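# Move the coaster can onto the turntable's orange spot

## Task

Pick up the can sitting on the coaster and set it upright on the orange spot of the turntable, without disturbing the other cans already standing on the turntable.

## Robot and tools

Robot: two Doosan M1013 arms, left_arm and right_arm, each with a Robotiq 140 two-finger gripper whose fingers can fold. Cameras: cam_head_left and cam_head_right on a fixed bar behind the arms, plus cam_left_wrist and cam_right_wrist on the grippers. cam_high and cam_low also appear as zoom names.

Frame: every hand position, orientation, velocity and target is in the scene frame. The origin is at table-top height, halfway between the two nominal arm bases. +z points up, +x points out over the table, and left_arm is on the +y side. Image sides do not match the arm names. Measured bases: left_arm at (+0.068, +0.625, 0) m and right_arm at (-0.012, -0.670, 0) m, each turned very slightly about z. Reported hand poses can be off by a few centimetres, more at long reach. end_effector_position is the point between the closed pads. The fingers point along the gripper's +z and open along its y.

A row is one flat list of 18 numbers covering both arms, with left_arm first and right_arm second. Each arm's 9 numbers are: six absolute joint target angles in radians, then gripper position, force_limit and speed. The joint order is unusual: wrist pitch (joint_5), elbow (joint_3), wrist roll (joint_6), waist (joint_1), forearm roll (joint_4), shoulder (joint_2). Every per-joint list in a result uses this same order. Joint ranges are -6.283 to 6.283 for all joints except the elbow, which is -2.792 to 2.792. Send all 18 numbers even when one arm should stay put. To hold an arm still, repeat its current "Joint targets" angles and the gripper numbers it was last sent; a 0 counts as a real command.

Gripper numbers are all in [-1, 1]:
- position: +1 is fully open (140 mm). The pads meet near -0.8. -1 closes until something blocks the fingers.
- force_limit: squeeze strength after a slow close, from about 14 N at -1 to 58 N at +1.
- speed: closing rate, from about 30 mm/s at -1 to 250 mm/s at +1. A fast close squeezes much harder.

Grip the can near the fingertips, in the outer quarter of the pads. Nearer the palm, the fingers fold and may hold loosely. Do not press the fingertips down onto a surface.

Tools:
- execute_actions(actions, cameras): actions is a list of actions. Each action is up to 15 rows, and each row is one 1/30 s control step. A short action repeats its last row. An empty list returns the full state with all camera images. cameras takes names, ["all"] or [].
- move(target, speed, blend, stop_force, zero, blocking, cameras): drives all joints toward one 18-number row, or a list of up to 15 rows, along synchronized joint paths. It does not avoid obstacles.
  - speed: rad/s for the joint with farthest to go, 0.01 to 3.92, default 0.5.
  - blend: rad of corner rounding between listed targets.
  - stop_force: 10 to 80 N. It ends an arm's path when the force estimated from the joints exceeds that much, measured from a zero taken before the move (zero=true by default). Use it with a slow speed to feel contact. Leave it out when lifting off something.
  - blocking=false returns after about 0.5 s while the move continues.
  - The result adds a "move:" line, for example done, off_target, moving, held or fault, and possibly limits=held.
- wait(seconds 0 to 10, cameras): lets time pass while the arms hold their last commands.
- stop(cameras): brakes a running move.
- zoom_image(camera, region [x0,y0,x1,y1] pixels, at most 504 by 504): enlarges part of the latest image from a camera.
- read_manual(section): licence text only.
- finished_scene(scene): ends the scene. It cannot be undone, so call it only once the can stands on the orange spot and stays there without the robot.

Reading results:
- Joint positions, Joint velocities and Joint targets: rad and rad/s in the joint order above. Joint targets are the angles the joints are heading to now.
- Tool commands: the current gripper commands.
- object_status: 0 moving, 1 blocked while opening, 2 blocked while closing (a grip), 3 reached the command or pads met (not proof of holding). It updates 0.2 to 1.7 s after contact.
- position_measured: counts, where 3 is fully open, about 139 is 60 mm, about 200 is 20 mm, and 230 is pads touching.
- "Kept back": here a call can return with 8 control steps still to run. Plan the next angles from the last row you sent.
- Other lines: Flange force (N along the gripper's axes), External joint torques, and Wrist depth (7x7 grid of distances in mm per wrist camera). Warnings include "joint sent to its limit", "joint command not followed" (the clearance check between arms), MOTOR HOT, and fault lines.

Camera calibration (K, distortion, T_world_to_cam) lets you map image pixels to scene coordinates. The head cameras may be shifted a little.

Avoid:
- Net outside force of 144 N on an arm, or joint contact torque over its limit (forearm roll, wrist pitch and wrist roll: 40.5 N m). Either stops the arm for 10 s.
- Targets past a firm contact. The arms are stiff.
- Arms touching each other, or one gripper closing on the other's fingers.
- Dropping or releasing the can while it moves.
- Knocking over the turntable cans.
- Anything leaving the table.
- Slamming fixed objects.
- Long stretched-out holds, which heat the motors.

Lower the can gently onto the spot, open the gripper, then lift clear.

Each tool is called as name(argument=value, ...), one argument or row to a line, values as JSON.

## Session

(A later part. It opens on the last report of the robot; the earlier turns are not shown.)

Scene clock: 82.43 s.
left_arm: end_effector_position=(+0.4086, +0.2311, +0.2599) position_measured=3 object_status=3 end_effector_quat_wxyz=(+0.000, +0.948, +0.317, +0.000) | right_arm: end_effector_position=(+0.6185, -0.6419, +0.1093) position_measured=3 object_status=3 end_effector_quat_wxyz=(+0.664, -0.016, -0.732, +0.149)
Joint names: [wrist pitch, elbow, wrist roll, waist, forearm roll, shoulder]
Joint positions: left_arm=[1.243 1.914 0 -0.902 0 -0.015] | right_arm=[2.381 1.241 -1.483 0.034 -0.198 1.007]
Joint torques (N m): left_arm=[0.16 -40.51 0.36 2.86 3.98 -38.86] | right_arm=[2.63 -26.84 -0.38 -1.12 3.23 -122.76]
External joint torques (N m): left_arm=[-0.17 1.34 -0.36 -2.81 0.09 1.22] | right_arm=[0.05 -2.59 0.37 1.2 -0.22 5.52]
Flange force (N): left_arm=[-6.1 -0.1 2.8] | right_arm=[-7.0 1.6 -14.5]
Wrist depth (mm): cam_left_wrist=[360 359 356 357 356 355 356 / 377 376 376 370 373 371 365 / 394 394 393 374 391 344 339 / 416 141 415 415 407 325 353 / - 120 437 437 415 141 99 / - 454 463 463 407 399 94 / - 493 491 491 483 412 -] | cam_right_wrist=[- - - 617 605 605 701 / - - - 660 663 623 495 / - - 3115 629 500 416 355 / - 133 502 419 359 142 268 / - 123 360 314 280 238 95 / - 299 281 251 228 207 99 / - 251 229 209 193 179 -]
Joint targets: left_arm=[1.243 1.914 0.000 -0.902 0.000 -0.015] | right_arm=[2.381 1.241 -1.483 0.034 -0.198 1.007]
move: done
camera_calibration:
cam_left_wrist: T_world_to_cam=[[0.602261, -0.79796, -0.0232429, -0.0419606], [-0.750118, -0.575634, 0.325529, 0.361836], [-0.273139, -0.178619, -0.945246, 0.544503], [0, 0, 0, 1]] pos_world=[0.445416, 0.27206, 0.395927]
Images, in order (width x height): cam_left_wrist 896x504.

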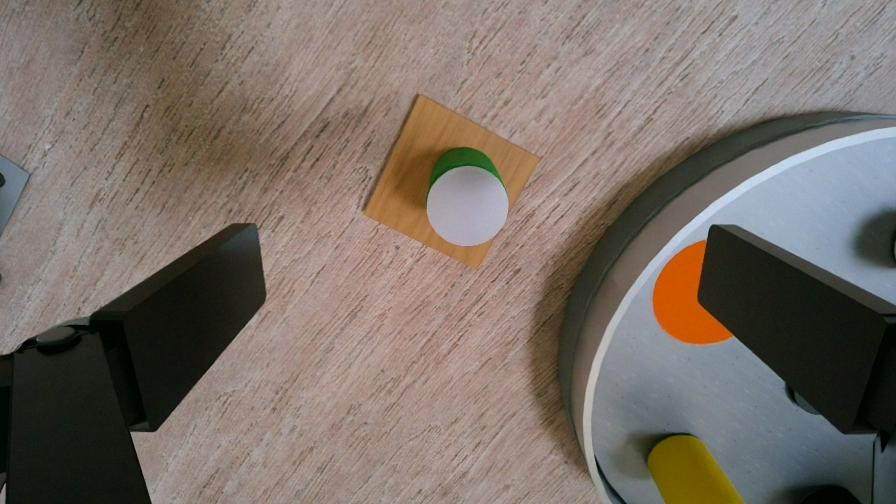

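move(
  target=[
    [0.9460,2.0999,0,-0.9305,0,0.0957,1,-0.05,-0.5,2.381,1.241,-1.483,0.034,-0.198,1.007,1,1,1],
    [0.9460,2.0999,0,-0.9305,0,0.0957,-1,-0.05,-1,2.381,1.241,-1.483,0.034,-0.198,1.007,1,1,1],
    [1.2435,1.9249,0,-0.9305,0,-0.0268,-1,-0.05,-1,2.381,1.241,-1.483,0.034,-0.198,1.007,1,1,1],
  ],
  speed=0.3,
)

move(
  target=[1.3159,1.5769,0,-1.1132,0,0.2488,-1,-0.05,-1,2.381,1.241,-1.483,0.034,-0.198,1.007,1,1,1],
  speed=0.4,
  cameras=["cam_left_wrist"],
)

Scene clock: 89.40 s.
left_arm: end_effector_position=(+0.3931, +0.2272, +0.2600) position_measured=152 object_status=2 end_effector_quat_wxyz=(+0.000, +0.953, +0.303, +0.000) | right_arm: end_effector_position=(+0.6185, -0.6419, +0.1093) position_measured=3 object_status=3 end_effector_quat_wxyz=(+0.664, -0.016, -0.732, +0.149)
Joint names: [wrist pitch, elbow, wrist roll, waist, forearm roll, shoulder]
Joint positions: left_arm=[1.243 1.925 0 -0.931 0 -0.027] | right_arm=[2.381 1.241 -1.483 0.034 -0.198 1.007]
Joint torques (N m): left_arm=[0.14 -41.25 0.35 3.13 4.02 -39.25] | right_arm=[2.59 -26.95 -0.35 -1.28 3.2 -122.78]
External joint torques (N m): left_arm=[-0.15 2.09 -0.35 -3.08 0.05 2.89] | right_arm=[0.09 -2.64 0.34 0.95 -0.18 5.37]
Flange force (N): left_arm=[-6.6 1.4 4.7] | right_arm=[-6.8 1.3 -14.5]
Wrist depth (mm): cam_left_wrist=[359 359 360 358 358 356 354 / 376 378 376 367 373 369 328 / 395 394 394 198 390 341 332 / 418 415 407 150 155 353 352 / 437 93 93 162 138 93 371 / - - - 462 461 70 73 / - - - 490 488 - -] | cam_right_wrist=[- 3115 - 626 605 585 695 / - - - 679 665 626 497 / - - 3042 626 499 415 357 / - 133 501 420 358 142 267 / - 123 360 314 280 238 95 / - 299 282 251 228 207 99 / - 251 229 209 193 178 -]
Joint targets: left_arm=[1.244 1.925 0.000 -0.930 0.000 -0.027] | right_arm=[2.381 1.241 -1.483 0.034 -0.198 1.007]
move: done

Scene clock: 90.67 s.
left_arm: end_effector_position=(+0.3914, +0.0107, +0.2800) position_measured=152 object_status=2 end_effector_quat_wxyz=(+0.000, +0.977, +0.215, +0.000) | right_arm: end_effector_position=(+0.6185, -0.6419, +0.1093) position_measured=3 object_status=3 end_effector_quat_wxyz=(+0.664, -0.016, -0.732, +0.149)
Joint names: [wrist pitch, elbow, wrist roll, waist, forearm roll, shoulder]
Joint positions: left_arm=[1.316 1.577 0 -1.113 0 0.249] | right_arm=[2.381 1.241 -1.483 0.034 -0.198 1.007]
Joint torques (N m): left_arm=[0.2 -42.33 0.34 3.16 4.08 -69.65] | right_arm=[2.67 -27.06 -0.4 -1.16 3.17 -122.73]
External joint torques (N m): left_arm=[-0.2 2.3 -0.34 -3.07 0.08 4.35] | right_arm=[0.02 -2.51 0.39 1.21 -0.14 5.32]
Flange force (N): left_arm=[-4.8 2.1 5.2] | right_arm=[-6.7 1.7 -14.0]
Wrist depth (mm): cam_left_wrist=[376 366 374 327 327 326 324 / 395 388 390 343 343 341 341 / 415 414 412 212 356 354 354 / 438 437 425 152 146 377 331 / 457 93 93 161 120 93 387 / - - - 484 412 70 73 / - - - 513 513 - -] | cam_right_wrist=[2841 - 3358 613 603 638 747 / - - 2780 693 661 628 499 / 2191 - 3192 629 503 417 355 / - 134 489 418 358 142 269 / - 123 361 315 280 241 95 / - 299 281 251 228 206 99 / - 251 229 209 193 178 -]
Joint targets: left_arm=[1.316 1.577 0.000 -1.113 0.000 0.249] | right_arm=[2.381 1.241 -1.483 0.034 -0.198 1.007]
move: done
camera_calibration:
cam_left_wrist: T_world_to_cam=[[0.421414, -0.906572, -0.0231883, -0.135142], [-0.854208, -0.4054, 0.325545, 0.254506], [-0.30453, -0.117381, -0.945242, 0.530989], [0, 0, 0, 1]] pos_world=[0.436054, 0.0429895, 0.415927]
Images, in order (width x height): cam_left_wrist 896x504.

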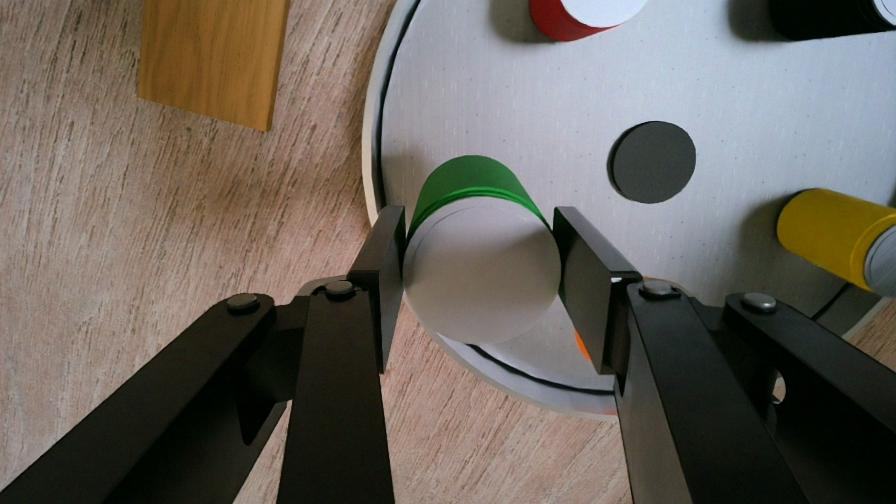

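wait(
  seconds=4.5,
)

Scene clock: 95.40 s.
left_arm: end_effector_position=(+0.3914, +0.0107, +0.2799) position_measured=152 object_status=2 end_effector_quat_wxyz=(+0.000, +0.977, +0.215, +0.000) | right_arm: end_effector_position=(+0.6185, -0.6419, +0.1093) position_measured=3 object_status=3 end_effector_quat_wxyz=(+0.664, -0.016, -0.732, +0.149)
Joint names: [wrist pitch, elbow, wrist roll, waist, forearm roll, shoulder]
Joint positions: left_arm=[1.316 1.577 0 -1.113 0 0.249] | right_arm=[2.381 1.241 -1.483 0.034 -0.198 1.007]
Joint torques (N m): left_arm=[0.14 -42.29 0.3 3.31 4.09 -69.74] | right_arm=[2.63 -26.98 -0.32 -1.22 3.22 -122.54]
External joint torques (N m): left_arm=[-0.15 2.21 -0.3 -3.27 0.07 4.45] | right_arm=[0.05 -2.69 0.3 1.3 -0.18 5.12]
Flange force (N): left_arm=[-5.0 2.5 5.0] | right_arm=[-6.5 1.6 -14.4]
Wrist depth (mm): cam_left_wrist=[378 367 372 328 328 327 295 / 394 386 392 344 343 341 341 / 416 415 414 180 354 354 356 / 438 437 428 150 152 373 367 / 459 93 93 162 138 93 307 / - - - 483 412 70 73 / - - - 513 512 - -] | cam_right_wrist=[- - 2841 631 608 593 726 / 2462 - - 650 666 626 496 / - - 3192 626 503 415 355 / - 133 488 419 358 142 268 / - 123 360 314 280 238 95 / - 299 281 251 228 207 100 / - 251 229 209 193 178 -]
Joint targets: left_arm=[1.316 1.577 0.000 -1.113 0.000 0.249] | right_arm=[2.381 1.241 -1.483 0.034 -0.198 1.007]
Tool commands: left_gripper/position=-1.0 left_gripper/force_limit=-0.05 left_gripper/speed=-1.0 right_gripper/position=+1.0 right_gripper/force_limit=+1.0 right_gripper/speed=+1.0
wait: 4.50 s; at rest from the start

wait(
  seconds=4.63,
)

move(
  target=[1.1125,1.7138,0,-1.1132,0,0.3153,-1,-0.05,-1,2.381,1.241,-1.483,0.034,-0.198,1.007,1,1,1],
  speed=0.5,
)

execute_actions(
  actions=[
    [[1.1125,1.7138,0,-1.1132,0,0.3153,1,-0.05,1,2.381,1.241,-1.483,0.034,-0.198,1.007,1,1,1]],
  ],
)

move(
  target=[1.3159,1.5769,0,-1.1132,0,0.2488,1,-0.05,1,2.381,1.241,-1.483,0.034,-0.198,1.007,1,1,1],
  speed=0.4,
  cameras=["cam_head_left","cam_left_wrist"],
)

zoom_image(
  camera="cam_left_wrist",
  region=[520, 220, 760, 440],
)

wait(
  seconds=5,
  cameras=["cam_head_left","cam_left_wrist"],
)

Scene clock: 100.50 s.
left_arm: end_effector_position=(+0.3914, +0.0107, +0.2799) position_measured=152 object_status=2 end_effector_quat_wxyz=(+0.000, +0.977, +0.215, +0.000) | right_arm: end_effector_position=(+0.6185, -0.6419, +0.1093) position_measured=3 object_status=3 end_effector_quat_wxyz=(+0.664, -0.016, -0.732, +0.149)
Joint names: [wrist pitch, elbow, wrist roll, waist, forearm roll, shoulder]
Joint positions: left_arm=[1.316 1.577 0 -1.113 0 0.249] | right_arm=[2.381 1.241 -1.483 0.034 -0.198 1.007]
Joint torques (N m): left_arm=[0.15 -42.17 0.37 3.18 4.07 -69.55] | right_arm=[2.64 -26.83 -0.35 -1.12 3.17 -122.66]
External joint torques (N m): left_arm=[-0.16 2.11 -0.37 -3.1 0.09 4.22] | right_arm=[0.03 -2.64 0.34 1.07 -0.15 5.35]
Flange force (N): left_arm=[-4.9 2.3 4.8] | right_arm=[-6.8 1.5 -14.4]
Wrist depth (mm): cam_left_wrist=[378 367 373 327 327 326 288 / 395 388 389 343 342 339 340 / 415 414 412 211 356 354 358 / 437 435 426 - 152 373 323 / 455 93 93 372 120 93 319 / - - - 486 412 70 73 / - - - 514 514 - -] | cam_right_wrist=[- - 4104 621 607 - 722 / - - 2693 695 661 626 498 / - - 3153 629 500 414 354 / - 133 493 418 359 142 268 / - 123 362 315 280 238 95 / - 300 281 252 228 206 100 / - 251 229 209 193 178 -]
Joint targets: left_arm=[1.316 1.577 0.000 -1.113 0.000 0.249] | right_arm=[2.381 1.241 -1.483 0.034 -0.198 1.007]
Tool commands: left_gripper/position=-1.0 left_gripper/force_limit=-0.05 left_gripper/speed=-1.0 right_gripper/position=+1.0 right_gripper/force_limit=+1.0 right_gripper/speed=+1.0
wait: 4.63 s; at rest from the start

Scene clock: 101.33 s.
left_arm: end_effector_position=(+0.3913, +0.0107, +0.1622) position_measured=152 object_status=2 end_effector_quat_wxyz=(+0.000, +0.977, +0.215, +0.000) | right_arm: end_effector_position=(+0.6185, -0.6419, +0.1093) position_measured=3 object_status=3 end_effector_quat_wxyz=(+0.664, -0.016, -0.732, +0.149)
Joint names: [wrist pitch, elbow, wrist roll, waist, forearm roll, shoulder]
Joint positions: left_arm=[1.113 1.714 0 -1.113 0 0.315] | right_arm=[2.381 1.241 -1.483 0.034 -0.198 1.007]
Joint torques (N m): left_arm=[0.18 -38.82 0.29 3.37 3.75 -73.77] | right_arm=[2.61 -27.04 -0.34 -1.4 3.17 -123.04]
External joint torques (N m): left_arm=[-0.19 1.7 -0.29 -3.5 0.1 4.95] | right_arm=[0.07 -2.58 0.32 1.34 -0.14 5.62]
Flange force (N): left_arm=[-5.3 3.7 5.6] | right_arm=[-7.0 1.8 -14.7]
Wrist depth (mm): cam_left_wrist=[259 262 265 220 220 220 219 / 272 277 236 231 231 230 230 / 298 298 248 175 243 238 239 / 313 313 305 150 151 252 253 / 331 93 93 275 138 91 265 / - - - 282 254 70 73 / - - - 361 238 - -] | cam_right_wrist=[- - - 619 603 - 718 / 2329 - 3693 732 661 624 498 / - - 3232 631 499 416 355 / 2329 133 501 418 357 133 269 / - 123 360 314 279 237 94 / - 299 281 251 228 206 99 / - 251 229 209 192 178 -]
Joint targets: left_arm=[1.113 1.714 0.000 -1.113 0.000 0.315] | right_arm=[2.381 1.241 -1.483 0.034 -0.198 1.007]
move: done

Scene clock: 101.57 s.
left_arm: end_effector_position=(+0.3913, +0.0107, +0.1621) position_measured=104 object_status=0 end_effector_quat_wxyz=(+0.000, +0.977, +0.215, +0.000) | right_arm: end_effector_position=(+0.6185, -0.6419, +0.1093) position_measured=3 object_status=3 end_effector_quat_wxyz=(+0.664, -0.016, -0.732, +0.149)
Joint names: [wrist pitch, elbow, wrist roll, waist, forearm roll, shoulder]
Joint positions: left_arm=[1.113 1.714 0 -1.113 0 0.315] | right_arm=[2.381 1.241 -1.483 0.034 -0.198 1.007]
Joint torques (N m): left_arm=[0.18 -38.29 0.36 3.2 3.71 -72.65] | right_arm=[2.66 -26.94 -0.34 -1.48 3.19 -122.63]
External joint torques (N m): left_arm=[-0.19 1.13 -0.36 -3.18 0.14 3.9] | right_arm=[0.02 -2.72 0.33 1.28 -0.16 5.16]
Flange force (N): left_arm=[-4.9 3.3 4.3] | right_arm=[-6.6 1.6 -14.4]
Wrist depth (mm): cam_left_wrist=[260 262 264 221 220 219 218 / 272 276 236 231 230 230 229 / 298 298 248 189 242 237 238 / 313 313 171 - 157 245 253 / 327 96 115 271 266 93 93 / - - 348 282 279 74 76 / - - 369 360 295 - -] | cam_right_wrist=[- - 4238 643 607 617 722 / - - 2068 679 660 623 498 / - - 3232 626 500 416 356 / - 134 501 418 357 142 267 / - 123 360 315 279 237 95 / - 298 281 251 228 207 99 / - 251 228 210 193 179 -]
Joint targets: left_arm=[1.113 1.714 0.000 -1.113 0.000 0.315] | right_arm=[2.381 1.241 -1.483 0.034 -0.198 1.007]
Kept back: 8 steps.
Step readings (joint positions of left_arm | right_arm):
0: [1.113 1.714 0.000 -1.113 0.000 0.315] | [2.381 1.241 -1.483 0.034 -0.198 1.007]
1: [1.113 1.714 0.000 -1.113 0.000 0.315] | [2.381 1.241 -1.483 0.034 -0.198 1.007]
2: [1.113 1.714 0.000 -1.113 0.000 0.315] | [2.381 1.241 -1.483 0.034 -0.198 1.007]
4: [1.113 1.714 0.000 -1.113 0.000 0.315] | [2.381 1.241 -1.483 0.034 -0.198 1.007]

Scene clock: 102.97 s.
left_arm: end_effector_position=(+0.3913, +0.0107, +0.2799) position_measured=3 object_status=3 end_effector_quat_wxyz=(+0.000, +0.977, +0.215, +0.000) | right_arm: end_effector_position=(+0.6185, -0.6419, +0.1093) position_measured=3 object_status=3 end_effector_quat_wxyz=(+0.664, -0.016, -0.732, +0.149)
Joint names: [wrist pitch, elbow, wrist roll, waist, forearm roll, shoulder]
Joint positions: left_arm=[1.316 1.577 0 -1.113 0 0.249] | right_arm=[2.381 1.241 -1.483 0.034 -0.198 1.007]
Joint torques (N m): left_arm=[0.13 -41.28 0.32 3.39 4.04 -67.56] | right_arm=[2.61 -26.87 -0.34 -1.59 3.17 -122.74]
External joint torques (N m): left_arm=[-0.14 1.37 -0.32 -3.43 0.1 2.75] | right_arm=[0.07 -2.64 0.33 1.52 -0.16 5.68]
Flange force (N): left_arm=[-5.3 1.5 3.2] | right_arm=[-7.1 1.9 -15.0]
Wrist depth (mm): cam_left_wrist=[379 366 373 328 327 326 303 / 396 388 390 343 342 340 341 / 415 414 413 277 359 355 357 / 436 141 435 379 377 368 334 / - 120 460 399 389 151 99 / - 478 487 482 411 414 94 / - 521 518 513 512 510 -] | cam_right_wrist=[- - 3402 619 608 581 737 / - - 4238 682 656 620 499 / - 3232 3192 628 502 417 355 / - 134 499 420 358 142 268 / - 123 360 315 279 238 95 / - 299 281 251 228 206 99 / - 251 229 209 193 178 -]
Joint targets: left_arm=[1.316 1.577 0.000 -1.113 0.000 0.249] | right_arm=[2.381 1.241 -1.483 0.034 -0.198 1.007]
move: done
camera_calibration:
cam_left_wrist: T_world_to_cam=[[0.421309, -0.906619, -0.0232441, -0.135031], [-0.854259, -0.405323, 0.325507, 0.254488], [-0.304532, -0.117283, -0.945254, 0.530866], [0, 0, 0, 1]] pos_world=[0.435954, 0.0429893, 0.415827]
Images, in order (width x height): cam_head_left 896x504, cam_left_wrist 896x504.

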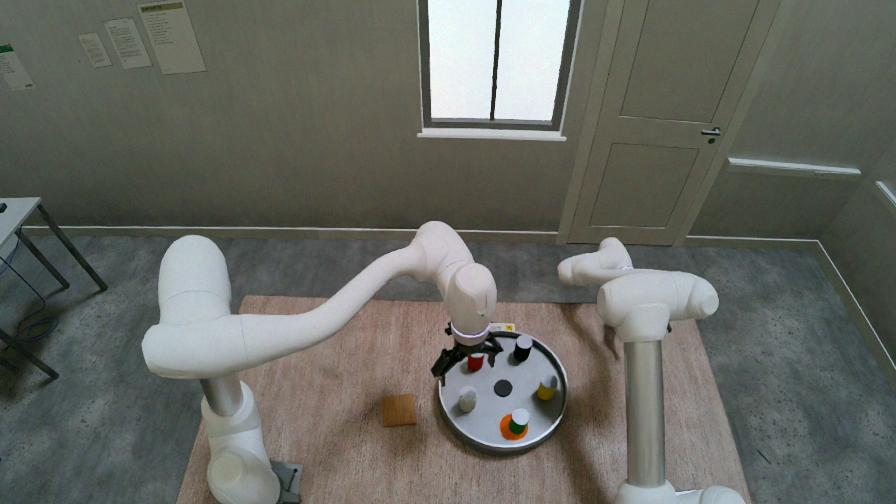

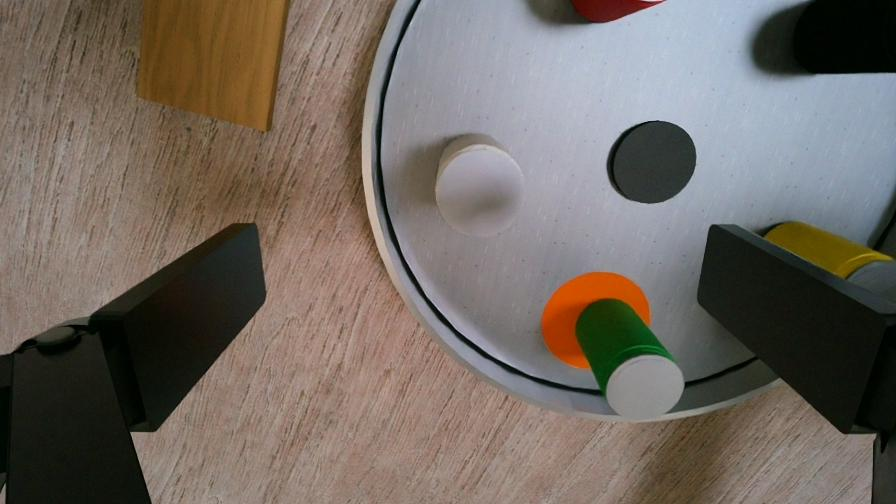

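Scaled by 2.100 from the camera's 896x504 image, which has a finer 1280x720 frame.

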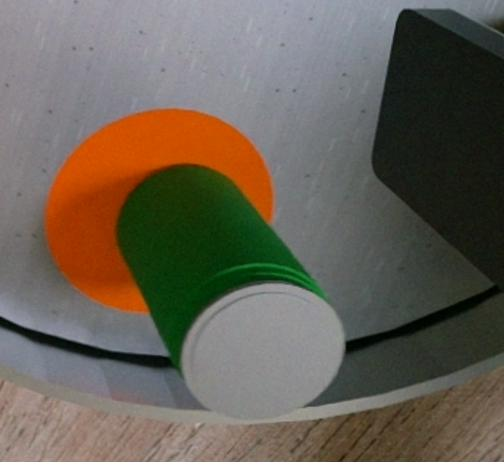

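Scene clock: 107.97 s.
left_arm: end_effector_position=(+0.3914, +0.0107, +0.2799) position_measured=3 object_status=3 end_effector_quat_wxyz=(+0.000, +0.977, +0.215, +0.000) | right_arm: end_effector_position=(+0.6185, -0.6419, +0.1093) position_measured=3 object_status=3 end_effector_quat_wxyz=(+0.664, -0.016, -0.732, +0.149)
Joint names: [wrist pitch, elbow, wrist roll, waist, forearm roll, shoulder]
Joint positions: left_arm=[1.316 1.577 0 -1.113 0 0.249] | right_arm=[2.381 1.241 -1.483 0.034 -0.198 1.007]
Joint torques (N m): left_arm=[0.16 -41.52 0.31 3.21 4.07 -68.52] | right_arm=[2.62 -26.95 -0.36 -1.24 3.19 -122.57]
External joint torques (N m): left_arm=[-0.17 1.41 -0.31 -3.13 0.1 3.25] | right_arm=[0.05 -2.57 0.35 1.29 -0.18 5.36]
Flange force (N): left_arm=[-4.9 2.2 3.5] | right_arm=[-6.7 1.7 -14.3]
Wrist depth (mm): cam_left_wrist=[379 366 373 328 326 325 288 / 394 387 390 343 343 342 340 / 417 416 414 359 361 353 357 / 436 141 435 379 378 368 369 / - 120 458 399 389 315 99 / - 474 486 485 403 412 94 / - 516 514 515 511 509 -] | cam_right_wrist=[- - 3192 634 611 - 726 / - - 3115 695 660 624 497 / - - 3006 634 502 416 356 / 2394 134 501 419 358 142 268 / - 123 359 314 280 238 95 / - 300 282 251 228 206 99 / - 251 229 210 193 178 -]
Joint targets: left_arm=[1.316 1.577 0.000 -1.113 0.000 0.249] | right_arm=[2.381 1.241 -1.483 0.034 -0.198 1.007]
Tool commands: left_gripper/position=+1.0 left_gripper/force_limit=-0.05 left_gripper/speed=+1.0 right_gripper/position=+1.0 right_gripper/force_limit=+1.0 right_gripper/speed=+1.0
wait: 5.00 s; at rest by 0.17 s
camera_calibration:
cam_left_wrist: T_world_to_cam=[[0.421336, -0.906609, -0.0231585, -0.135077], [-0.854247, -0.405318, 0.325545, 0.254434], [-0.304529, -0.117381, -0.945243, 0.530958], [0, 0, 0, 1]] pos_world=[0.435954, 0.0429895, 0.415927]
Images, in order (width x height): cam_head_left 896x504, cam_left_wrist 896x504.

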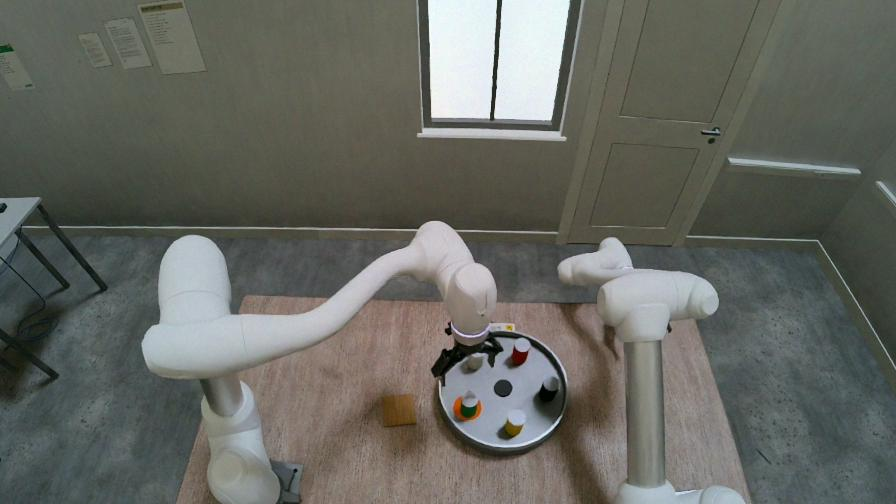

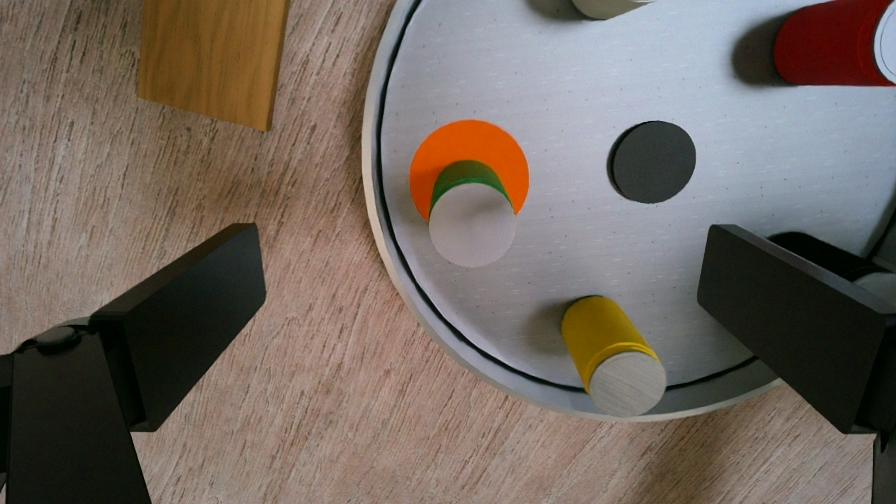

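finished_scene(
  scene=1,
)

The scene is finished: the task was done.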